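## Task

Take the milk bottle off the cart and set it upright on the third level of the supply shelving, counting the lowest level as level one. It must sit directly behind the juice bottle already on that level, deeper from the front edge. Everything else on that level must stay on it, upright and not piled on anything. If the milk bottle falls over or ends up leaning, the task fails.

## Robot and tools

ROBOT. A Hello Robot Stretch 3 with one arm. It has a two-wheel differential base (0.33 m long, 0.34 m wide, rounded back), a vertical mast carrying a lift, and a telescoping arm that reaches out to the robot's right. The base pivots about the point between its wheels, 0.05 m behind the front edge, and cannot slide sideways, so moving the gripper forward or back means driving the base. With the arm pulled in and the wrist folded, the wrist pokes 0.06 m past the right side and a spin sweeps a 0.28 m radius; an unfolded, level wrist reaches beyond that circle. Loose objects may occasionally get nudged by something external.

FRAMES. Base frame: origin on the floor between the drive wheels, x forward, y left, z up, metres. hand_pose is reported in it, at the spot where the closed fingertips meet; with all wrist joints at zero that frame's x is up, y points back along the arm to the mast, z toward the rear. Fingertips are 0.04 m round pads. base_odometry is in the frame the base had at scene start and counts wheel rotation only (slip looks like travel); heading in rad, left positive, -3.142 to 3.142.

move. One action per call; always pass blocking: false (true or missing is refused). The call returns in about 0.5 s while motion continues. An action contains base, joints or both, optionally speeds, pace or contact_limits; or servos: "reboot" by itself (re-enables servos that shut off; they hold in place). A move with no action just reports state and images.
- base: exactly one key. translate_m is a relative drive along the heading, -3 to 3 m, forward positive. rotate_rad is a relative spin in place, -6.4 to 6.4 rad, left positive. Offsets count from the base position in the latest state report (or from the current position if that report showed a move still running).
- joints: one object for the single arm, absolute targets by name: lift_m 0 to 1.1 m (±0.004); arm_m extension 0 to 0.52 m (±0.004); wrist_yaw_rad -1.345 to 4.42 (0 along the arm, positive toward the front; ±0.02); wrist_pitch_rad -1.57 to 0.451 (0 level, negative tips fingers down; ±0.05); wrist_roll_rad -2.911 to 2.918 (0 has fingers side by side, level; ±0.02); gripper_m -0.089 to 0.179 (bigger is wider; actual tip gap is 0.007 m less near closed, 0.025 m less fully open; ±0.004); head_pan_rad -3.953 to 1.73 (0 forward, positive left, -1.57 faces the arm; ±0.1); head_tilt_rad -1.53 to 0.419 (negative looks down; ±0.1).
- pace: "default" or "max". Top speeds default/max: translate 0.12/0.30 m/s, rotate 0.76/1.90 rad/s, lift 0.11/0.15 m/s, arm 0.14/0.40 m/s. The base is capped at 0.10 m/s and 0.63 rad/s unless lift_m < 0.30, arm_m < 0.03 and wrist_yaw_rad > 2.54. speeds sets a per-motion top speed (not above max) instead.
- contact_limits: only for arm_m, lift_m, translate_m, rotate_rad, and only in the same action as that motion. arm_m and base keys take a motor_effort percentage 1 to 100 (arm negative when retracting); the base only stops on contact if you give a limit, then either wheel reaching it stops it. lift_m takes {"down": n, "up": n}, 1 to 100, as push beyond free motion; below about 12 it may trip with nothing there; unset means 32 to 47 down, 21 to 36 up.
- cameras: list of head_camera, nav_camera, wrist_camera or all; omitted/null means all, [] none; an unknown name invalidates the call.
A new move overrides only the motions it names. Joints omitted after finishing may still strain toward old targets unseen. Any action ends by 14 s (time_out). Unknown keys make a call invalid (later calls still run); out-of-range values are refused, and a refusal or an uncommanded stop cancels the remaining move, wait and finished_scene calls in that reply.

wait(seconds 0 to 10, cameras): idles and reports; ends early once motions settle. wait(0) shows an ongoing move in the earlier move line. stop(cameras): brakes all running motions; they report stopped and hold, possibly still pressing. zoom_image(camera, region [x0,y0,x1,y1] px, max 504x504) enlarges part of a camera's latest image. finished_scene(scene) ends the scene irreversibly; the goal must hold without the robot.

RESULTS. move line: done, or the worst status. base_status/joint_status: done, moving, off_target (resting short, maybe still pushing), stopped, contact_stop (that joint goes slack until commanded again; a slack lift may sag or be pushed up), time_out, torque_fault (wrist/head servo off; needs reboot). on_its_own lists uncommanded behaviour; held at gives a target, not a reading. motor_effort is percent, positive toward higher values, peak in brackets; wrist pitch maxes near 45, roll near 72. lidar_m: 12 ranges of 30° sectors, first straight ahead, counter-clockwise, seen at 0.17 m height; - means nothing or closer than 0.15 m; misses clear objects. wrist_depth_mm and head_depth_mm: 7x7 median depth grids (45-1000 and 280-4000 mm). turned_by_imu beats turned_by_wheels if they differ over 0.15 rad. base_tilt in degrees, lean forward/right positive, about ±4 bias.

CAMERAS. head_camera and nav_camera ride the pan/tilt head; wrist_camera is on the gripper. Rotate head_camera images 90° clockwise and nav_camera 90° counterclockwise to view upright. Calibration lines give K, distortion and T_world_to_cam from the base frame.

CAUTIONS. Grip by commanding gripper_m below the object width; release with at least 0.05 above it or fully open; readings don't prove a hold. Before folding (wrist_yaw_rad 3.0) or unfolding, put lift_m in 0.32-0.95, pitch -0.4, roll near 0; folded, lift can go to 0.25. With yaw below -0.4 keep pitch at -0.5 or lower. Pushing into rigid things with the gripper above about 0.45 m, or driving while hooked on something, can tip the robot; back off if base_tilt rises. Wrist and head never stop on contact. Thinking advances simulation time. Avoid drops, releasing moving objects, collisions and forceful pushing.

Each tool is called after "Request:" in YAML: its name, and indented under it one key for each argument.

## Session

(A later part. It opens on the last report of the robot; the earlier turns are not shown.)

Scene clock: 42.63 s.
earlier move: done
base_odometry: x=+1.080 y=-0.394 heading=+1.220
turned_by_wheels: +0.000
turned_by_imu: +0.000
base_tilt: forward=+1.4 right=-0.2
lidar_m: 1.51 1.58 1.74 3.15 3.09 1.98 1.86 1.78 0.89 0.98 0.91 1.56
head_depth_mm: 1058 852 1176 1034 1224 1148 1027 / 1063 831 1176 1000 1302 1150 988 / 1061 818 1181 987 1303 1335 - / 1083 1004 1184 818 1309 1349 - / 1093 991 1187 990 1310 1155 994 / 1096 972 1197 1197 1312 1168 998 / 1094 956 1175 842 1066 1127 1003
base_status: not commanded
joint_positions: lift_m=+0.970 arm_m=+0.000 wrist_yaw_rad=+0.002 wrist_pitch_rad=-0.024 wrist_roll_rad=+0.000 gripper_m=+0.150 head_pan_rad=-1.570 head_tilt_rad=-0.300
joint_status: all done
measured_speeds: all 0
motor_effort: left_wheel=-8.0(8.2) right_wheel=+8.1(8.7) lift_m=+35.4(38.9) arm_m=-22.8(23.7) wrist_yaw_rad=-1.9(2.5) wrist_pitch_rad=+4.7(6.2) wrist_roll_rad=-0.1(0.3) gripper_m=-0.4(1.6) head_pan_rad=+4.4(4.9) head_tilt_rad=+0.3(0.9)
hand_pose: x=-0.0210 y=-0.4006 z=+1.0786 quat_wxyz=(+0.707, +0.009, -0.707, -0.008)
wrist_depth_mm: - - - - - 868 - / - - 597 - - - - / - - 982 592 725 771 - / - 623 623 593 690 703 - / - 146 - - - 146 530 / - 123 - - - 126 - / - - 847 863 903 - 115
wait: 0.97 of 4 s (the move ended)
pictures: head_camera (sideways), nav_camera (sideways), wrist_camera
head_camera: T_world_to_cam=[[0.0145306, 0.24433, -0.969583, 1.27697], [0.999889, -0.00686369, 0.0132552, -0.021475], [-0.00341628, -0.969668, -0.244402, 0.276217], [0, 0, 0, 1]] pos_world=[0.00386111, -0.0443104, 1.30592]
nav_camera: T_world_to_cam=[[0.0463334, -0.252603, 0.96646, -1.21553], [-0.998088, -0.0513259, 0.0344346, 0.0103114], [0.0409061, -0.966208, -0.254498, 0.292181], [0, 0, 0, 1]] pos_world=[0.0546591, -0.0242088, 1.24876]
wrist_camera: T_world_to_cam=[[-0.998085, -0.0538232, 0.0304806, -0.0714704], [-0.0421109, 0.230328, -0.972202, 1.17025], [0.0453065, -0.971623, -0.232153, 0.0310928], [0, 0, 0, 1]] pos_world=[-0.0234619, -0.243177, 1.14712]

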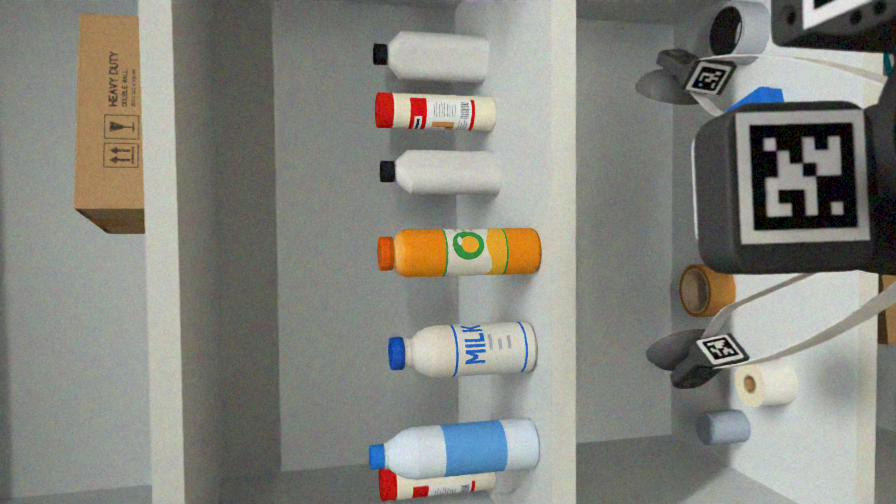

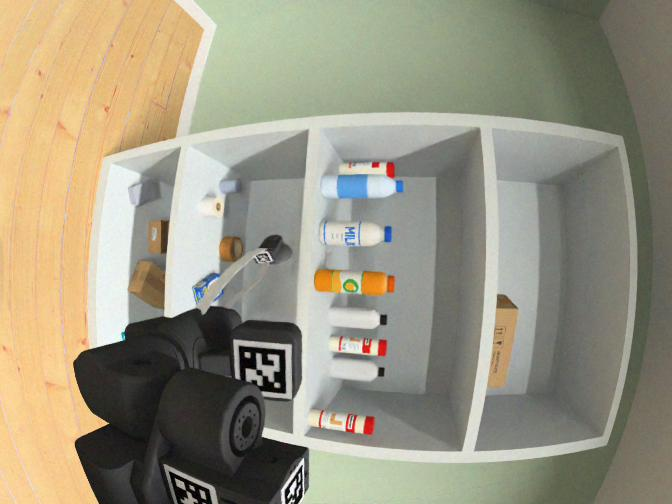

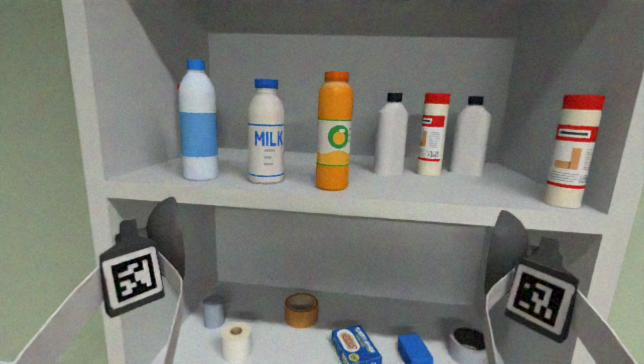

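Request:
move:
  base: {"translate_m":0.012}
  joints: {"gripper_m":0.125}
  blocking: false
  cameras: []

Request:
wait:
  seconds: 4
  cameras: []

Request:
move:
  joints: {"arm_m":0.36}
  blocking: false
  cameras: []

Request:
wait:
  seconds: 6

Scene clock: 44.70 s.
move: moving
base_odometry: x=+1.084 y=-0.384 heading=+1.220
turned_by_wheels: +0.000
turned_by_imu: -0.001
base_tilt: forward=+1.6 right=-0.4
lidar_m: 1.50 1.57 1.72 3.16 3.08 1.98 1.87 1.78 0.89 0.98 0.91 1.55
head_depth_mm: 1054 851 1175 1027 1251 1243 986 / 1063 833 1174 1002 1294 387 994 / 1066 823 1179 982 1302 1337 - / 1085 1006 1185 821 1302 1342 - / 1091 993 1191 843 1313 1114 1001 / 1095 975 1201 1194 1312 1250 997 / 1096 956 1169 1001 1039 1159 1006
base_status: translate_m moving
joint_positions: lift_m=+0.970 arm_m=+0.000 wrist_yaw_rad=+0.002 wrist_pitch_rad=-0.024 wrist_roll_rad=+0.000 gripper_m=+0.125 head_pan_rad=-1.570 head_tilt_rad=-0.300
joint_status: gripper_m moving
measured_speeds: translate_m=+0.018 rotate_rad=+0.000 lift_m=+0.000 arm_m=+0.000 wrist_yaw_rad=+0.000 wrist_pitch_rad=+0.000 wrist_roll_rad=+0.000 head_pan_rad=+0.000 head_tilt_rad=+0.000
motor_effort: left_wheel=+2.2(5.7) right_wheel=+7.7(11.3) lift_m=+35.4(35.9) arm_m=-21.2(22.9) wrist_yaw_rad=-1.9(2.4) wrist_pitch_rad=+4.8(5.3) wrist_roll_rad=+0.3(0.3) gripper_m=-2.2(78.5) head_pan_rad=+4.5(5.0) head_tilt_rad=+0.2(0.6)
hand_pose: x=-0.0211 y=-0.4006 z=+1.0786 quat_wxyz=(+0.707, +0.009, -0.707, -0.008)
wrist_depth_mm: - 585 - - - - - / - - 599 - - 884 - / - - 611 610 726 757 - / - 618 619 591 692 708 - / - 140 - - - 151 537 / - 124 - - - 127 - / - 807 833 878 894 800 -

Scene clock: 45.13 s.
earlier move: done
base_odometry: x=+1.085 y=-0.383 heading=+1.220
turned_by_wheels: +0.000
turned_by_imu: +0.000
base_tilt: forward=+1.4 right=-0.2
lidar_m: 1.50 1.57 1.73 3.16 3.08 1.99 1.87 1.78 0.89 0.98 0.91 1.55
head_depth_mm: 1052 845 1167 1032 1255 1240 990 / 1057 835 1173 1018 1292 386 991 / 1065 824 1173 980 1301 1338 - / 1086 1009 1188 822 1310 1356 - / 1090 990 1197 844 1313 1107 997 / 1097 975 1198 1205 1323 1265 1001 / 1094 956 1170 1005 1038 1160 1006
base_status: done
joint_positions: lift_m=+0.970 arm_m=+0.000 wrist_yaw_rad=+0.002 wrist_pitch_rad=-0.024 wrist_roll_rad=+0.000 gripper_m=+0.125 head_pan_rad=-1.570 head_tilt_rad=-0.300
joint_status: all done
measured_speeds: all 0
motor_effort: left_wheel=+0.9(5.7) right_wheel=+7.2(11.3) lift_m=+35.5(35.9) arm_m=-21.7(22.9) wrist_yaw_rad=-2.1(2.4) wrist_pitch_rad=+4.8(5.6) wrist_roll_rad=+0.0(0.3) gripper_m=-0.5(78.5) head_pan_rad=+4.4(5.0) head_tilt_rad=+0.0(0.6)
hand_pose: x=-0.0211 y=-0.4006 z=+1.0786 quat_wxyz=(+0.707, +0.009, -0.707, -0.008)
wrist_depth_mm: - 581 - - - - - / - - 595 - - 881 - / - - 609 606 729 769 - / - 614 625 587 700 708 - / - 150 - - - 151 534 / - 125 - - - 127 - / - 805 839 900 902 809 -
wait: 0.43 of 4 s (the move ended)

Scene clock: 45.63 s.
move: moving
base_odometry: x=+1.085 y=-0.383 heading=+1.220
turned_by_wheels: +0.000
turned_by_imu: +0.000
base_tilt: forward=+1.4 right=-0.1
lidar_m: 1.50 1.57 1.72 3.15 3.10 1.99 1.87 1.78 0.89 0.98 0.91 1.55
head_depth_mm: 1056 847 1170 1029 1263 1264 - / 1055 834 1180 1017 1288 398 1024 / 1069 824 1182 977 1295 1353 - / 1084 1007 1188 821 1316 1352 - / 1092 987 1192 843 1314 1116 995 / 1095 974 1195 1198 1318 1263 1000 / 1096 956 1172 1006 1037 1150 1004
base_status: not commanded
joint_positions: lift_m=+0.970 arm_m=+0.018 wrist_yaw_rad=+0.001 wrist_pitch_rad=-0.024 wrist_roll_rad=+0.000 gripper_m=+0.125 head_pan_rad=-1.570 head_tilt_rad=-0.300
joint_status: arm_m moving
measured_speeds: translate_m=+0.000 rotate_rad=+0.000 lift_m=+0.000 arm_m=+0.068 wrist_yaw_rad=+0.000 wrist_pitch_rad=+0.000 wrist_roll_rad=+0.000 head_pan_rad=+0.000 head_tilt_rad=+0.000
motor_effort: left_wheel=+1.0(1.4) right_wheel=+6.8(7.6) lift_m=+35.1(35.6) arm_m=+25.6(25.6) wrist_yaw_rad=-1.8(2.4) wrist_pitch_rad=+4.9(5.3) wrist_roll_rad=+0.1(0.2) gripper_m=-0.7(1.2) head_pan_rad=+4.3(5.2) head_tilt_rad=-0.9(0.9)
hand_pose: x=-0.0211 y=-0.4182 z=+1.0786 quat_wxyz=(+0.707, +0.009, -0.707, -0.008)
wrist_depth_mm: - 589 - - - 854 - / - - 583 - - 858 - / - - 599 571 702 743 - / - 601 607 593 683 716 - / - 150 - - - 151 527 / - 125 - - - 127 - / - 812 843 888 898 795 551

Scene clock: 49.00 s.
earlier move: done
base_odometry: x=+1.085 y=-0.383 heading=+1.220
turned_by_wheels: +0.000
turned_by_imu: -0.001
base_tilt: forward=+1.5 right=-0.2
lidar_m: 1.50 1.57 1.72 3.15 3.11 1.98 1.87 1.78 0.89 0.98 0.91 1.54
head_depth_mm: 1051 854 1170 1022 287 1147 987 / 1060 835 1179 497 448 1244 985 / 1059 827 1180 467 471 1252 993 / 1086 1009 1186 798 595 1246 997 / 1090 999 1193 836 1318 1248 998 / 1095 974 1198 1193 1322 1262 1003 / 1092 962 1167 1001 1036 1156 1006
base_status: not commanded
joint_positions: lift_m=+0.970 arm_m=+0.360 wrist_yaw_rad=+0.001 wrist_pitch_rad=-0.024 wrist_roll_rad=+0.000 gripper_m=+0.125 head_pan_rad=-1.570 head_tilt_rad=-0.300
joint_status: all done
measured_speeds: all 0
motor_effort: left_wheel=+1.4(1.5) right_wheel=+6.3(7.7) lift_m=+33.7(35.6) arm_m=+25.5(27.1) wrist_yaw_rad=-1.4(2.4) wrist_pitch_rad=+5.1(5.5) wrist_roll_rad=+0.1(0.4) gripper_m=-0.7(1.6) head_pan_rad=+4.6(5.4) head_tilt_rad=-1.0(1.6)
hand_pose: x=-0.0211 y=-0.7606 z=+1.0786 quat_wxyz=(+0.707, +0.009, -0.707, -0.008)
wrist_depth_mm: 468 613 615 581 583 560 546 / 275 254 628 214 596 579 563 / 276 251 651 221 372 383 410 / 282 262 557 230 394 399 420 / 290 265 347 241 387 372 424 / 282 125 274 250 298 127 311 / - 240 235 230 234 227 232
wait: 3.37 of 6 s (the move ended)
pictures: head_camera (sideways), nav_camera (sideways), wrist_camera
head_camera: T_world_to_cam=[[0.0145306, 0.24433, -0.969583, 1.27697], [0.999889, -0.00686369, 0.0132552, -0.021475], [-0.00341628, -0.969668, -0.244402, 0.276217], [0, 0, 0, 1]] pos_world=[0.00386111, -0.0443104, 1.30592]
nav_camera: T_world_to_cam=[[0.0463334, -0.252603, 0.96646, -1.21553], [-0.998088, -0.0513259, 0.0344346, 0.0103114], [0.0409061, -0.966208, -0.254498, 0.292181], [0, 0, 0, 1]] pos_world=[0.0546591, -0.0242088, 1.24876]
wrist_camera: T_world_to_cam=[[-0.998094, -0.0536295, 0.0305281, -0.0907843], [-0.0421124, 0.230336, -0.9722, 1.25317], [0.0451069, -0.971632, -0.232155, -0.318699], [0, 0, 0, 1]] pos_world=[-0.0234618, -0.603177, 1.14712]

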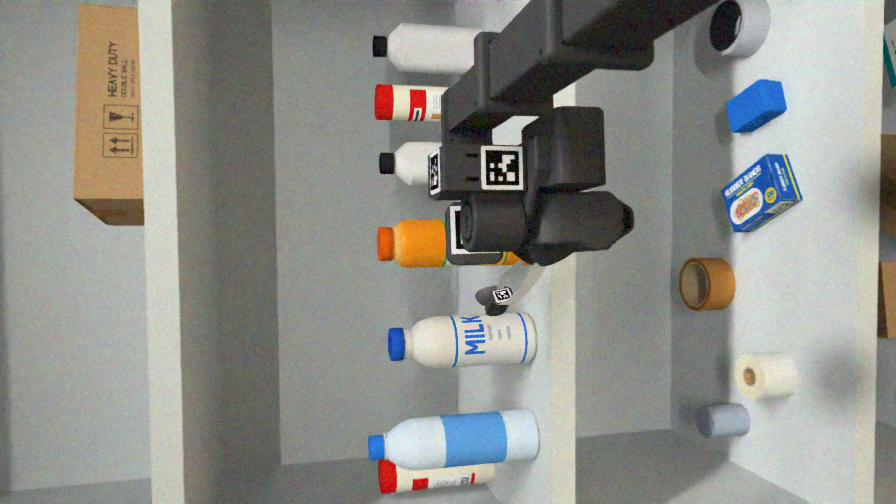

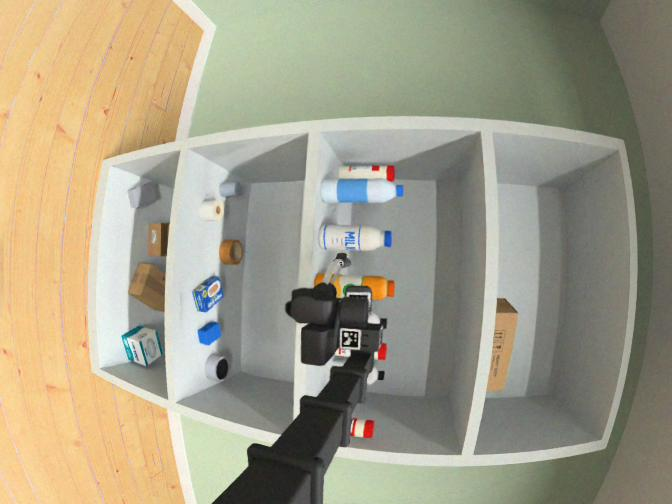

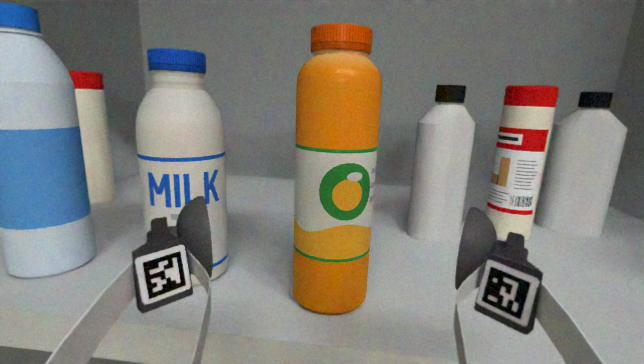

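Request:
move:
  base: {"translate_m":-0.006}
  joints: {"gripper_m":0.105}
  blocking: false
  cameras: []

Request:
wait:
  seconds: 4
  cameras: ["wrist_camera"]

Request:
move:
  joints: {"arm_m":0.455}
  contact_limits: {"arm_m":50}
  blocking: false
  cameras: []

Request:
wait:
  seconds: 5
  cameras: ["wrist_camera","head_camera"]

Scene clock: 50.27 s.
move: moving
base_odometry: x=+1.083 y=-0.388 heading=+1.220
turned_by_wheels: +0.000
turned_by_imu: +0.000
base_tilt: forward=+1.4 right=-0.3
lidar_m: 1.50 1.57 1.74 3.15 3.08 1.99 1.87 1.78 0.89 0.98 0.91 1.55
head_depth_mm: 1056 851 1166 1022 287 1143 983 / 1057 834 1173 496 448 1242 991 / 1062 824 1185 467 472 1249 992 / 1086 1009 1185 799 594 1237 999 / 1092 994 1188 844 1320 1241 996 / 1098 976 1200 1193 1310 1254 1001 / 1095 960 1178 841 1055 1134 1005
base_status: translate_m moving
joint_positions: lift_m=+0.970 arm_m=+0.360 wrist_yaw_rad=+0.001 wrist_pitch_rad=-0.024 wrist_roll_rad=+0.000 gripper_m=+0.105 head_pan_rad=-1.570 head_tilt_rad=-0.300
joint_status: gripper_m moving
measured_speeds: all 0
motor_effort: left_wheel=-6.5(8.0) right_wheel=-1.6(4.8) lift_m=+33.2(33.4) arm_m=+24.9(25.7) wrist_yaw_rad=-1.6(2.3) wrist_pitch_rad=+4.9(5.0) wrist_roll_rad=-0.2(0.4) gripper_m=-1.5(74.5) head_pan_rad=+3.5(4.7) head_tilt_rad=-1.3(1.6)
hand_pose: x=-0.0211 y=-0.7606 z=+1.0786 quat_wxyz=(+0.707, +0.009, -0.707, -0.008)
wrist_depth_mm: 480 627 611 590 576 564 547 / 289 255 634 216 592 576 563 / 282 250 652 222 380 382 406 / 285 260 560 230 385 404 417 / 291 334 344 241 384 399 428 / 280 125 262 250 279 130 311 / 246 237 234 231 233 219 242

Scene clock: 50.50 s.
earlier move: done
base_odometry: x=+1.083 y=-0.388 heading=+1.220
turned_by_wheels: +0.000
turned_by_imu: +0.000
base_tilt: forward=+1.3 right=+0.0
lidar_m: 1.51 1.57 1.73 3.16 3.09 1.99 1.87 1.78 0.89 0.98 0.91 1.55
head_depth_mm: 1054 853 1171 1023 287 1143 983 / 1060 837 1171 496 449 1249 990 / 1065 824 1189 468 471 1243 995 / 1082 1009 1188 798 595 1239 997 / 1087 992 1188 843 1314 1246 997 / 1092 977 1189 1194 1317 1255 998 / 1095 962 1177 840 1053 1130 1004
base_status: done
joint_positions: lift_m=+0.970 arm_m=+0.360 wrist_yaw_rad=+0.001 wrist_pitch_rad=-0.024 wrist_roll_rad=+0.000 gripper_m=+0.105 head_pan_rad=-1.570 head_tilt_rad=-0.300
joint_status: all done
measured_speeds: all 0
motor_effort: left_wheel=-5.1(8.0) right_wheel=-1.6(4.8) lift_m=+33.0(33.4) arm_m=+24.5(25.7) wrist_yaw_rad=-2.2(2.3) wrist_pitch_rad=+5.1(5.1) wrist_roll_rad=+0.2(0.4) gripper_m=-0.5(74.5) head_pan_rad=+4.4(4.7) head_tilt_rad=-1.5(1.7)
hand_pose: x=-0.0211 y=-0.7606 z=+1.0786 quat_wxyz=(+0.707, +0.009, -0.707, -0.008)
wrist_depth_mm: 474 626 605 579 575 565 551 / 286 255 634 216 596 577 568 / 282 251 655 221 378 384 410 / 285 261 558 231 390 403 418 / 290 334 347 240 384 396 427 / 280 125 261 250 279 130 312 / 248 237 233 231 234 217 242
wait: 0.23 of 4 s (the move ended)
wrist_camera: T_world_to_cam=[[-0.998099, -0.0535326, 0.0305518, -0.0908529], [-0.0421132, 0.23034, -0.972199, 1.25317], [0.0450071, -0.971637, -0.232157, -0.318698], [0, 0, 0, 1]] pos_world=[-0.0235617, -0.603177, 1.14712]

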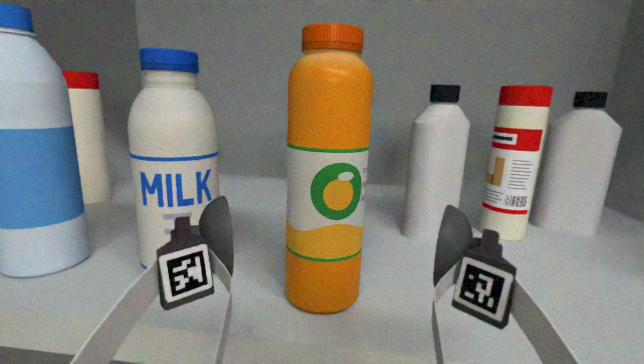

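Scene clock: 51.00 s.
move: moving
base_odometry: x=+1.083 y=-0.388 heading=+1.220
turned_by_wheels: +0.000
turned_by_imu: +0.000
base_tilt: forward=+1.4 right=-0.2
lidar_m: 1.50 1.57 1.73 3.15 3.10 1.98 1.86 1.78 0.89 0.98 0.91 1.55
head_depth_mm: 1056 854 1174 1026 287 1155 987 / 1058 836 1179 511 800 1248 991 / 1064 826 1182 480 486 1252 993 / 1086 1010 1183 801 808 1242 998 / 1090 994 1189 843 1317 1247 995 / 1093 979 1195 1196 1321 1259 999 / 1094 963 1179 842 1049 1130 1003
base_status: not commanded
joint_positions: lift_m=+0.970 arm_m=+0.378 wrist_yaw_rad=+0.001 wrist_pitch_rad=-0.024 wrist_roll_rad=+0.000 gripper_m=+0.105 head_pan_rad=-1.570 head_tilt_rad=-0.300
joint_status: arm_m moving
measured_speeds: translate_m=+0.000 rotate_rad=+0.000 lift_m=+0.000 arm_m=+0.068 wrist_yaw_rad=+0.000 wrist_pitch_rad=+0.000 wrist_roll_rad=+0.000 head_pan_rad=+0.000 head_tilt_rad=+0.000
motor_effort: left_wheel=-5.0(5.4) right_wheel=-0.6(1.9) lift_m=+32.8(32.9) arm_m=+25.2(26.7) wrist_yaw_rad=-1.9(2.2) wrist_pitch_rad=+5.1(5.5) wrist_roll_rad=+0.0(0.3) gripper_m=-0.4(1.2) head_pan_rad=+3.2(5.0) head_tilt_rad=-1.3(1.9)
contact_limits: arm_m 50 (drawing in: default 43, maximum 56; extending or still: default 51, maximum 69)
hand_pose: x=-0.0211 y=-0.7782 z=+1.0786 quat_wxyz=(+0.707, +0.009, -0.707, -0.008)
wrist_depth_mm: 473 606 601 211 565 552 536 / 431 241 617 200 584 560 553 / 289 238 641 207 601 367 396 / 284 245 553 216 377 384 407 / 287 254 346 224 381 389 411 / 280 125 261 234 281 130 311 / - 224 226 230 233 218 242

Scene clock: 52.43 s.
earlier move: done
base_odometry: x=+1.083 y=-0.388 heading=+1.220
turned_by_wheels: +0.000
turned_by_imu: +0.000
base_tilt: forward=+1.4 right=-0.2
lidar_m: 1.51 1.57 1.73 3.16 3.10 1.98 1.86 1.78 0.89 0.98 0.91 1.55
head_depth_mm: 1059 853 1165 1025 305 1195 990 / 1059 837 1174 511 898 1245 986 / 1063 822 1178 557 1301 1245 997 / 1082 1008 1183 793 1305 1240 996 / 1090 995 1187 850 1307 1250 1004 / 1095 978 1194 1197 1324 1261 1000 / 1094 959 1184 841 1052 1135 1001
base_status: not commanded
joint_positions: lift_m=+0.970 arm_m=+0.455 wrist_yaw_rad=+0.001 wrist_pitch_rad=-0.024 wrist_roll_rad=+0.000 gripper_m=+0.105 head_pan_rad=-1.570 head_tilt_rad=-0.300
joint_status: all done
measured_speeds: all 0
motor_effort: left_wheel=-5.4(5.5) right_wheel=-1.5(2.0) lift_m=+32.1(32.9) arm_m=+25.6(26.7) wrist_yaw_rad=-1.4(2.2) wrist_pitch_rad=+4.9(5.5) wrist_roll_rad=-0.3(0.3) gripper_m=-0.8(1.8) head_pan_rad=+3.6(5.0) head_tilt_rad=-2.2(2.2)
contact_limits: arm_m 50 (drawing in: default 43, maximum 56; extending or still: default 51, maximum 69)
hand_pose: x=-0.0211 y=-0.8556 z=+1.0786 quat_wxyz=(+0.707, +0.009, -0.707, -0.008)
wrist_depth_mm: 416 540 526 125 494 482 470 / 161 552 545 122 507 494 476 / 157 177 561 127 520 292 290 / 160 180 554 131 304 304 320 / 166 177 150 136 154 311 337 / 173 125 146 142 269 130 309 / 179 199 208 148 233 219 241
wait: 1.43 of 5 s (the move ended)
pictures: head_camera (sideways), wrist_camera
head_camera: T_world_to_cam=[[0.0145306, 0.24433, -0.969583, 1.27697], [0.999889, -0.00686369, 0.0132552, -0.021475], [-0.00341628, -0.969668, -0.244402, 0.276217], [0, 0, 0, 1]] pos_world=[0.00386111, -0.0443104, 1.30592]
wrist_camera: T_world_to_cam=[[-0.998099, -0.0535326, 0.0305518, -0.0959385], [-0.0421132, 0.23034, -0.972199, 1.27505], [0.0450071, -0.971637, -0.232157, -0.411003], [0, 0, 0, 1]] pos_world=[-0.0235617, -0.698177, 1.14712]

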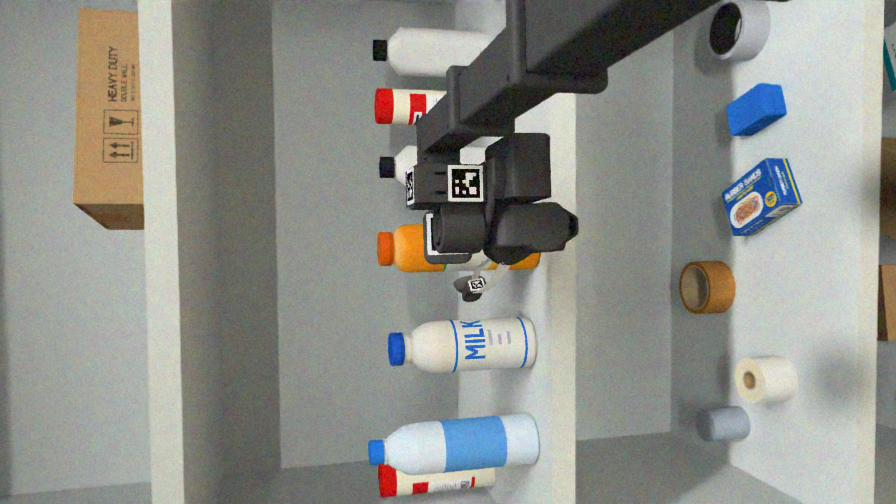

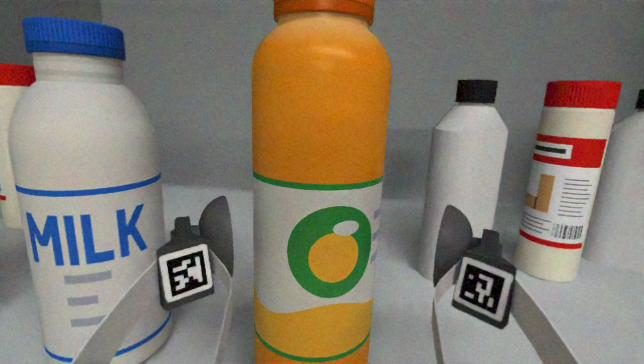

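Request:
move:
  joints: {"arm_m":0.463,"gripper_m":0.045}
  blocking: false
  cameras: []

Request:
wait:
  seconds: 4
  cameras: []

Request:
move:
  joints: {"lift_m":0.985}
  speeds: {"lift_m":0.05}
  blocking: false
  cameras: []

Request:
wait:
  seconds: 4
  cameras: ["wrist_camera"]

Scene clock: 53.30 s.
move: moving
base_odometry: x=+1.083 y=-0.388 heading=+1.220
turned_by_wheels: +0.000
turned_by_imu: +0.000
base_tilt: forward=+1.4 right=-0.2
lidar_m: 1.50 1.57 1.73 3.15 3.09 1.99 1.86 1.78 0.89 0.98 0.91 1.55
head_depth_mm: 1055 853 1168 1020 305 1188 987 / 1058 837 1175 465 836 1242 990 / 1061 824 1177 564 1301 1251 993 / 1078 1011 1189 796 1299 1238 991 / 1091 999 1193 850 1316 1249 995 / 1095 978 1203 1196 1323 1261 1002 / 1091 959 1178 838 1053 1132 1005
base_status: not commanded
joint_positions: lift_m=+0.970 arm_m=+0.463 wrist_yaw_rad=+0.007 wrist_pitch_rad=-0.024 wrist_roll_rad=+0.000 gripper_m=+0.068 head_pan_rad=-1.570 head_tilt_rad=-0.300
joint_status: arm_m moving; gripper_m moving
measured_speeds: translate_m=+0.000 rotate_rad=+0.000 lift_m=+0.000 arm_m=+0.001 wrist_yaw_rad=+0.030 wrist_pitch_rad=+0.000 wrist_roll_rad=+0.000 head_pan_rad=+0.000 head_tilt_rad=+0.000
motor_effort: left_wheel=-4.5(5.4) right_wheel=-1.0(1.9) lift_m=+31.7(32.1) arm_m=+25.3(26.1) wrist_yaw_rad=-7.1(7.1) wrist_pitch_rad=+4.9(5.6) wrist_roll_rad=-0.2(0.3) gripper_m=-80.6(82.8) head_pan_rad=+3.3(5.3) head_tilt_rad=-2.0(2.6)
hand_pose: x=-0.0196 y=-0.8636 z=+1.0786 quat_wxyz=(+0.707, +0.011, -0.707, -0.006)
wrist_depth_mm: 155 533 519 117 486 473 461 / 155 544 532 114 495 484 469 / 151 179 560 119 507 275 277 / 153 176 553 124 278 285 290 / 158 178 151 128 148 305 325 / 165 171 135 134 133 296 301 / 171 197 218 139 223 218 241

Scene clock: 53.93 s.
earlier move: done
base_odometry: x=+1.083 y=-0.388 heading=+1.220
turned_by_wheels: +0.000
turned_by_imu: +0.000
base_tilt: forward=+1.4 right=-0.2
lidar_m: 1.51 1.57 1.74 3.16 3.09 1.98 1.86 1.78 0.89 0.98 0.91 1.56
head_depth_mm: 1058 854 1171 1022 305 1193 989 / 1053 836 1170 465 832 1241 989 / 1061 822 1180 561 1298 1250 994 / 1088 1012 1184 795 1306 1241 994 / 1092 995 1192 851 1314 1249 998 / 1095 978 1198 1192 1320 1259 1002 / 1087 960 1182 841 1054 1130 1001
base_status: not commanded
joint_positions: lift_m=+0.970 arm_m=+0.463 wrist_yaw_rad=+0.006 wrist_pitch_rad=-0.024 wrist_roll_rad=+0.000 gripper_m=+0.045 head_pan_rad=-1.570 head_tilt_rad=-0.300
joint_status: all done
measured_speeds: all 0
motor_effort: left_wheel=-4.4(5.4) right_wheel=-1.7(1.9) lift_m=+31.5(32.1) arm_m=+23.0(26.1) wrist_yaw_rad=-5.6(7.1) wrist_pitch_rad=+4.5(5.6) wrist_roll_rad=-0.2(0.3) gripper_m=-7.5(82.8) head_pan_rad=+3.8(5.3) head_tilt_rad=-1.9(2.6)
hand_pose: x=-0.0200 y=-0.8636 z=+1.0786 quat_wxyz=(+0.707, +0.011, -0.707, -0.007)
wrist_depth_mm: 155 529 518 116 485 475 459 / 155 547 542 114 492 485 467 / 151 176 551 119 271 276 279 / 153 177 578 124 272 287 292 / 159 179 152 128 147 305 327 / 166 175 135 134 130 297 301 / 171 107 225 140 224 227 240
wait: 0.63 of 4 s (the move ended)

Scene clock: 54.43 s.
move: moving
base_odometry: x=+1.083 y=-0.388 heading=+1.220
turned_by_wheels: +0.000
turned_by_imu: +0.000
base_tilt: forward=+1.4 right=-0.2
lidar_m: 1.51 1.57 1.73 3.16 3.08 1.99 1.86 1.78 0.89 0.98 0.91 1.55
head_depth_mm: 1058 855 1163 1012 309 1245 989 / 1056 839 1174 453 1295 1250 988 / 1060 822 1181 557 1308 1252 994 / 1085 1012 1189 805 1309 1239 996 / 1092 999 1185 852 1318 1248 994 / 1097 982 1192 1193 1321 1259 1001 / 1093 966 1177 839 1054 1134 1001
base_status: not commanded
joint_positions: lift_m=+0.985 arm_m=+0.463 wrist_yaw_rad=+0.001 wrist_pitch_rad=-0.066 wrist_roll_rad=+0.000 gripper_m=+0.045 head_pan_rad=-1.570 head_tilt_rad=-0.300
joint_status: lift_m moving
measured_speeds: translate_m=+0.000 rotate_rad=+0.000 lift_m=+0.013 arm_m=+0.000 wrist_yaw_rad=+0.000 wrist_pitch_rad=-0.024 wrist_roll_rad=+0.000 head_pan_rad=+0.000 head_tilt_rad=+0.000
motor_effort: left_wheel=-4.7(4.7) right_wheel=-0.9(1.9) lift_m=+37.7(39.5) arm_m=+20.5(22.6) wrist_yaw_rad=-1.6(5.7) wrist_pitch_rad=+13.1(13.3) wrist_roll_rad=+0.0(0.3) gripper_m=-6.2(8.5) head_pan_rad=+3.7(4.3) head_tilt_rad=-2.2(2.3)
hand_pose: x=-0.0211 y=-0.8621 z=+1.0826 quat_wxyz=(+0.707, +0.024, -0.706, -0.023)
wrist_depth_mm: 418 528 518 119 476 469 457 / 154 541 537 116 133 480 288 / 151 178 559 120 270 276 279 / 153 190 556 124 273 300 295 / 160 182 152 129 147 307 333 / 169 178 134 134 130 298 305 / 175 175 227 139 225 228 241

Scene clock: 54.80 s.
earlier move: done
base_odometry: x=+1.083 y=-0.388 heading=+1.220
turned_by_wheels: +0.000
turned_by_imu: +0.000
base_tilt: forward=+1.4 right=-0.2
lidar_m: 1.51 1.58 1.73 3.16 3.10 1.98 1.86 1.78 0.89 0.98 0.91 1.55
head_depth_mm: 1056 854 1175 1011 308 1251 991 / 1057 841 1177 452 1293 1249 991 / 1066 830 1177 556 1301 1257 993 / 1084 1014 1181 803 1301 1242 995 / 1087 995 1190 848 1307 1241 995 / 1094 979 1198 1194 1318 1256 1002 / 1094 965 1177 839 1051 1137 1003
base_status: not commanded
joint_positions: lift_m=+0.985 arm_m=+0.463 wrist_yaw_rad=+0.001 wrist_pitch_rad=-0.069 wrist_roll_rad=+0.000 gripper_m=+0.045 head_pan_rad=-1.570 head_tilt_rad=-0.300
joint_status: all done
measured_speeds: all 0
on_its_own: wrist_pitch_rad is at rest, and its effort (+13.2) is outside its rest range (-8 to +12)
motor_effort: left_wheel=-4.2(4.7) right_wheel=-1.4(1.9) lift_m=+39.2(39.5) arm_m=+19.7(22.6) wrist_yaw_rad=-1.7(5.7) wrist_pitch_rad=+13.2(13.4) wrist_roll_rad=+0.0(0.3) gripper_m=-6.5(8.5) head_pan_rad=+4.0(5.3) head_tilt_rad=-2.4(3.3)
hand_pose: x=-0.0211 y=-0.8620 z=+1.0821 quat_wxyz=(+0.707, +0.025, -0.706, -0.024)
wrist_depth_mm: 417 520 516 117 478 469 458 / 154 544 533 115 492 481 288 / 151 178 555 120 271 276 278 / 153 190 551 124 272 299 294 / 160 181 152 129 146 308 333 / 169 179 134 134 131 296 303 / 176 175 226 140 223 228 240
wait: 0.37 of 4 s (the move ended)
wrist_camera: T_world_to_cam=[[-0.998099, -0.0548476, 0.0281214, -0.0948942], [-0.0421141, 0.273711, -0.960889, 1.30512], [0.0450053, -0.960247, -0.275501, -0.359696], [0, 0, 0, 1]] pos_world=[-0.0235617, -0.707827, 1.15765]

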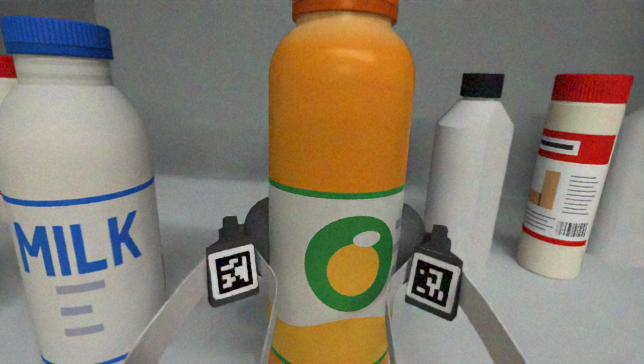

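Request:
move:
  joints: {"lift_m":0.992,"wrist_pitch_rad":0.02}
  speeds: {"lift_m":0.05}
  blocking: false
  cameras: []

Request:
wait:
  seconds: 4
  cameras: []

Request:
move:
  base: {"translate_m":-0.135}
  blocking: false
  cameras: []

Request:
wait:
  seconds: 5
  cameras: ["wrist_camera","head_camera"]

Scene clock: 61.97 s.
move: moving
base_odometry: x=+1.083 y=-0.388 heading=+1.220
turned_by_wheels: +0.000
turned_by_imu: -0.001
base_tilt: forward=+1.4 right=-0.2
lidar_m: 1.50 1.57 1.73 3.15 3.11 1.99 1.86 1.78 0.89 0.98 0.91 1.55
head_depth_mm: 1056 858 1174 1003 1296 1243 991 / 1059 837 1174 463 1297 1249 991 / 1064 823 1178 548 1296 1250 993 / 1082 1016 1184 696 1310 1244 996 / 1093 1000 1194 853 1313 1247 996 / 1094 981 1193 1190 1322 1264 1001 / 1092 963 1173 840 1052 1133 1006
base_status: not commanded
joint_positions: lift_m=+0.992 arm_m=+0.463 wrist_yaw_rad=+0.001 wrist_pitch_rad=-0.057 wrist_roll_rad=+0.000 gripper_m=+0.045 head_pan_rad=-1.570 head_tilt_rad=-0.300
joint_status: lift_m moving; wrist_pitch_rad moving
measured_speeds: all 0
motor_effort: left_wheel=-4.3(4.8) right_wheel=-1.7(2.0) lift_m=+38.1(42.2) arm_m=+6.7(8.8) wrist_yaw_rad=-2.1(2.1) wrist_pitch_rad=+14.3(15.7) wrist_roll_rad=-0.1(0.3) gripper_m=-7.2(7.7) head_pan_rad=+2.9(5.3) head_tilt_rad=-2.6(3.4)
hand_pose: x=-0.0211 y=-0.8624 z=+1.0920 quat_wxyz=(+0.707, +0.021, -0.707, -0.020)
wrist_depth_mm: 452 527 511 119 472 468 458 / 155 542 535 116 491 484 466 / 155 559 562 120 275 280 278 / 153 190 569 124 272 298 292 / 159 181 152 129 148 307 334 / 167 179 134 134 130 309 308 / 173 175 232 139 237 242 256

Scene clock: 62.13 s.
earlier move: off_target
base_odometry: x=+1.083 y=-0.388 heading=+1.220
turned_by_wheels: +0.000
turned_by_imu: +0.000
base_tilt: forward=+1.3 right=-0.2
lidar_m: 1.51 1.58 1.73 3.15 3.10 1.98 1.86 1.78 0.89 0.98 0.91 1.55
head_depth_mm: 1061 859 1167 1002 1302 1241 985 / 1060 837 1177 464 1289 1251 991 / 1059 825 1181 550 1303 1249 993 / 1083 1013 1180 697 1303 1240 995 / 1095 997 1197 852 1313 1244 1002 / 1100 982 1196 1192 1314 1261 1006 / 1092 964 1175 839 1052 1133 1005
base_status: not commanded
joint_positions: lift_m=+0.992 arm_m=+0.463 wrist_yaw_rad=+0.001 wrist_pitch_rad=-0.057 wrist_roll_rad=+0.000 gripper_m=+0.045 head_pan_rad=-1.570 head_tilt_rad=-0.300
joint_status: wrist_pitch_rad off_target (ended at -0.057, target +0.020); the others done
measured_speeds: all 0
on_its_own: wrist_pitch_rad is at rest, and its effort (+15.0) is outside its rest range (-8 to +12)
motor_effort: left_wheel=-4.6(4.8) right_wheel=-1.2(2.0) lift_m=+39.3(42.2) arm_m=+5.8(8.8) wrist_yaw_rad=-1.6(2.1) wrist_pitch_rad=+15.0(15.7) wrist_roll_rad=+0.0(0.3) gripper_m=-7.3(8.1) head_pan_rad=+4.8(5.3) head_tilt_rad=-2.7(3.4)
hand_pose: x=-0.0211 y=-0.8624 z=+1.0920 quat_wxyz=(+0.707, +0.021, -0.707, -0.020)
wrist_depth_mm: 448 528 509 117 478 470 459 / 155 537 535 114 132 483 469 / 155 561 555 119 275 281 279 / 154 190 572 124 271 301 292 / 160 181 152 129 146 307 330 / 168 179 134 134 130 309 309 / 174 174 232 140 237 242 255
wait: 0.17 of 4 s (the move ended)

Scene clock: 62.63 s.
move: moving
base_odometry: x=+1.077 y=-0.402 heading=+1.220
turned_by_wheels: +0.000
turned_by_imu: +0.000
base_tilt: forward=+0.9 right=-0.2
lidar_m: 1.52 1.59 1.75 3.15 3.06 1.97 1.85 1.78 0.88 0.98 0.92 1.57
head_depth_mm: 1058 854 1165 1004 1293 1204 991 / 1055 837 1174 463 1296 1246 993 / 1058 823 1186 549 1294 1249 997 / 1083 1008 1187 698 1310 1251 1001 / 1090 996 1193 1076 1311 1242 1000 / 1094 978 1197 1193 1326 1259 1000 / 1097 966 1181 839 1077 1139 1000
base_status: translate_m moving
joint_positions: lift_m=+0.992 arm_m=+0.463 wrist_yaw_rad=+0.001 wrist_pitch_rad=-0.057 wrist_roll_rad=+0.000 gripper_m=+0.045 head_pan_rad=-1.570 head_tilt_rad=-0.300
joint_status: not commanded
measured_speeds: translate_m=-0.058 rotate_rad=+0.000 lift_m=+0.000 arm_m=+0.000 wrist_yaw_rad=+0.000 wrist_pitch_rad=+0.000 wrist_roll_rad=+0.000 head_pan_rad=+0.000 head_tilt_rad=+0.000
motor_effort: left_wheel=-8.3(8.9) right_wheel=-6.2(6.8) lift_m=+39.2(39.4) arm_m=+4.1(6.0) wrist_yaw_rad=-1.5(2.0) wrist_pitch_rad=+14.5(14.9) wrist_roll_rad=+0.0(0.3) gripper_m=-6.7(7.9) head_pan_rad=+2.7(4.4) head_tilt_rad=-3.0(3.3)
hand_pose: x=-0.0211 y=-0.8624 z=+1.0920 quat_wxyz=(+0.707, +0.021, -0.707, -0.020)
wrist_depth_mm: 466 531 517 119 474 469 458 / 162 552 536 116 274 484 467 / 161 567 559 120 268 289 279 / 161 496 572 124 271 299 319 / 165 203 152 129 147 308 334 / 171 193 134 134 130 311 321 / 176 182 232 138 237 243 255

Scene clock: 64.60 s.
earlier move: done
base_odometry: x=+1.036 y=-0.515 heading=+1.220
turned_by_wheels: +0.000
turned_by_imu: -0.001
base_tilt: forward=+1.4 right=-0.1
lidar_m: 1.64 1.71 1.92 3.16 2.94 1.86 1.73 1.78 0.83 0.94 0.98 1.69
head_depth_mm: 925 849 938 770 881 950 903 / 1065 1047 1164 462 898 1238 989 / 1058 825 1179 548 836 1251 995 / 1060 813 1175 697 843 1254 993 / 1079 922 1186 1213 913 1248 998 / 1086 976 1192 1225 914 1243 1001 / 1091 962 1194 844 857 1272 1005
base_status: done
joint_positions: lift_m=+0.992 arm_m=+0.463 wrist_yaw_rad=+0.001 wrist_pitch_rad=-0.057 wrist_roll_rad=+0.000 gripper_m=+0.045 head_pan_rad=-1.570 head_tilt_rad=-0.300
joint_status: not commanded
measured_speeds: all 0
on_its_own: wrist_pitch_rad is at rest, and its effort (+14.5) is outside its rest range (-8 to +12)
motor_effort: left_wheel=-4.2(9.4) right_wheel=-3.4(7.2) lift_m=+38.5(39.4) arm_m=-3.9(6.0) wrist_yaw_rad=-1.6(2.2) wrist_pitch_rad=+14.5(15.4) wrist_roll_rad=+0.0(0.4) gripper_m=-7.5(8.1) head_pan_rad=+4.5(4.6) head_tilt_rad=-3.7(3.9)
hand_pose: x=-0.0212 y=-0.8624 z=+1.0920 quat_wxyz=(+0.707, +0.021, -0.707, -0.020)
wrist_depth_mm: 537 522 508 118 472 462 455 / 560 542 534 115 272 476 462 / 577 574 552 120 278 318 - / 565 578 566 124 290 327 - / 388 396 152 128 143 343 408 / 293 309 134 134 130 315 325 / 235 106 232 139 237 243 256
wait: 1.97 of 5 s (the move ended)
pictures: head_camera (sideways), wrist_camera
head_camera: T_world_to_cam=[[0.0145304, 0.244424, -0.96956, 1.27694], [0.999889, -0.00686498, 0.0132543, -0.0214739], [-0.00341635, -0.969644, -0.244496, 0.276341], [0, 0, 0, 1]] pos_world=[0.00386111, -0.0443102, 1.30592]
wrist_camera: T_world_to_cam=[[-0.998121, -0.0541169, 0.0287476, -0.0953123], [-0.0420168, 0.262911, -0.963905, 1.30866], [0.0446055, -0.963301, -0.26469, -0.371841], [0, 0, 0, 1]] pos_world=[-0.0235614, -0.707413, 1.16574]

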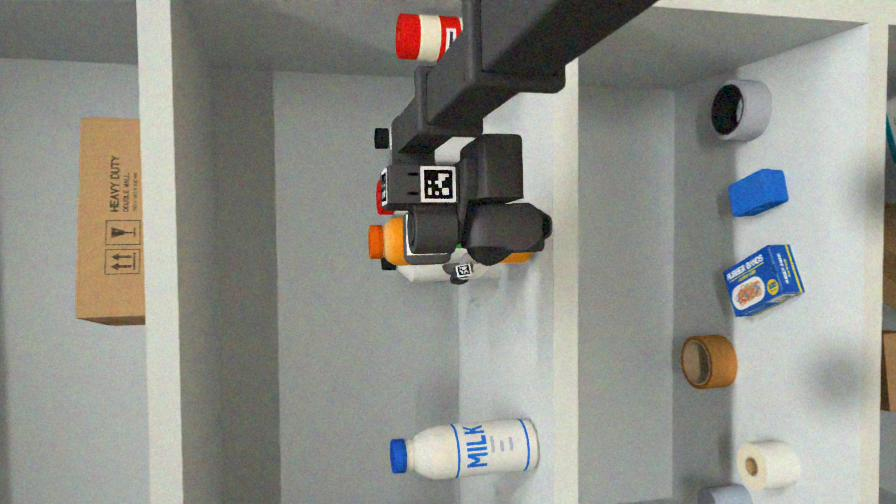

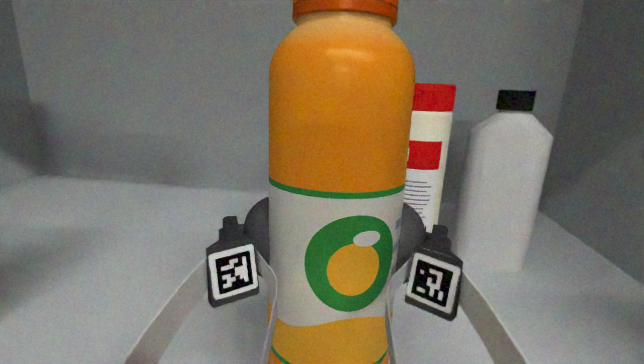

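Request:
move:
  joints: {"lift_m":0.968}
  speeds: {"lift_m":0.03}
  contact_limits: {"lift_m":{"down":14}}
  blocking: false
  cameras: []

Request:
wait:
  seconds: 4
  cameras: ["wrist_camera"]

Scene clock: 65.43 s.
move: moving
base_odometry: x=+1.036 y=-0.515 heading=+1.220
turned_by_wheels: +0.000
turned_by_imu: +0.000
base_tilt: forward=+1.4 right=-0.2
lidar_m: 1.64 1.71 1.92 3.15 2.94 1.86 1.73 1.77 0.83 0.94 0.98 1.69
head_depth_mm: 926 849 939 784 299 952 904 / 1066 1050 1172 466 833 1241 986 / 1057 827 1173 560 838 1250 994 / 1062 813 1177 804 844 1251 996 / 1075 923 1184 1217 911 1250 999 / 1091 981 1192 1215 915 1250 997 / 1091 964 1195 846 858 1259 1004
base_status: not commanded
joint_positions: lift_m=+0.979 arm_m=+0.463 wrist_yaw_rad=+0.001 wrist_pitch_rad=-0.050 wrist_roll_rad=+0.000 gripper_m=+0.045 head_pan_rad=-1.570 head_tilt_rad=-0.300
joint_status: lift_m moving
measured_speeds: translate_m=+0.000 rotate_rad=+0.000 lift_m=-0.030 arm_m=+0.000 wrist_yaw_rad=+0.000 wrist_pitch_rad=+0.072 wrist_roll_rad=+0.000 head_pan_rad=+0.000 head_tilt_rad=+0.000
motor_effort: left_wheel=-4.3(4.5) right_wheel=-4.1(4.2) lift_m=+16.2(36.6) arm_m=-6.0(6.3) wrist_yaw_rad=-1.9(2.0) wrist_pitch_rad=+12.3(14.9) wrist_roll_rad=+0.1(0.3) gripper_m=-7.7(7.8) head_pan_rad=+3.9(4.2) head_tilt_rad=-3.4(3.7)
contact_limits: lift_m down 14 (down: maximum 72; up: maximum 65)
hand_pose: x=-0.0212 y=-0.8627 z=+1.0809 quat_wxyz=(+0.707, +0.018, -0.707, -0.018)
wrist_depth_mm: 542 522 509 117 473 467 454 / 555 543 529 115 269 478 467 / 584 569 556 120 280 314 - / 546 566 562 124 290 327 - / 367 374 153 128 143 342 390 / 276 292 134 134 130 300 306 / 222 208 224 139 223 229 241

Scene clock: 66.17 s.
earlier move: done
base_odometry: x=+1.036 y=-0.515 heading=+1.220
turned_by_wheels: +0.000
turned_by_imu: +0.000
base_tilt: forward=+1.4 right=-0.3
lidar_m: 1.64 1.71 1.93 3.16 2.94 1.86 1.73 1.78 0.83 0.94 0.98 1.69
head_depth_mm: 927 847 936 794 310 1027 903 / 1064 1044 1163 467 801 1242 991 / 1057 827 1174 568 801 1252 991 / 1061 813 1181 799 843 1255 997 / 1073 924 1186 1216 915 1251 995 / 1089 984 1192 1222 917 1245 995 / 1097 960 1195 844 860 1272 1004
base_status: not commanded
joint_positions: lift_m=+0.968 arm_m=+0.463 wrist_yaw_rad=+0.001 wrist_pitch_rad=-0.015 wrist_roll_rad=+0.000 gripper_m=+0.045 head_pan_rad=-1.570 head_tilt_rad=-0.300
joint_status: all done
measured_speeds: all 0
motor_effort: left_wheel=-4.0(4.5) right_wheel=-3.9(4.2) lift_m=+16.8(36.6) arm_m=-8.7(9.2) wrist_yaw_rad=-0.9(2.0) wrist_pitch_rad=+6.8(14.9) wrist_roll_rad=-0.2(0.6) gripper_m=-7.3(8.2) head_pan_rad=+4.0(4.7) head_tilt_rad=-3.5(3.9)
contact_limits: lift_m down 14 (down: maximum 72; up: maximum 65)
hand_pose: x=-0.0212 y=-0.8638 z=+1.0789 quat_wxyz=(+0.707, +0.006, -0.707, -0.005)
wrist_depth_mm: 547 529 512 118 476 468 462 / 550 547 529 115 273 482 469 / 582 569 550 120 280 319 - / 589 570 564 124 289 327 - / 382 388 152 128 142 341 409 / 279 297 134 133 130 307 314 / 222 207 226 139 223 229 243
wait: 0.73 of 4 s (the move ended)
wrist_camera: T_world_to_cam=[[-0.998121, -0.0528453, 0.0310236, -0.0963721], [-0.0420157, 0.221644, -0.974222, 1.27193], [0.0446068, -0.973695, -0.223448, -0.430173], [0, 0, 0, 1]] pos_world=[-0.0235614, -0.705866, 1.14601]

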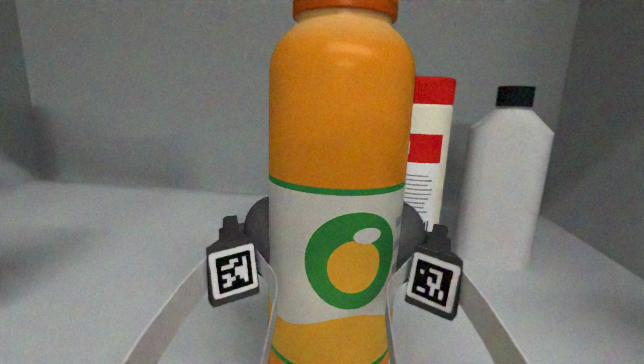

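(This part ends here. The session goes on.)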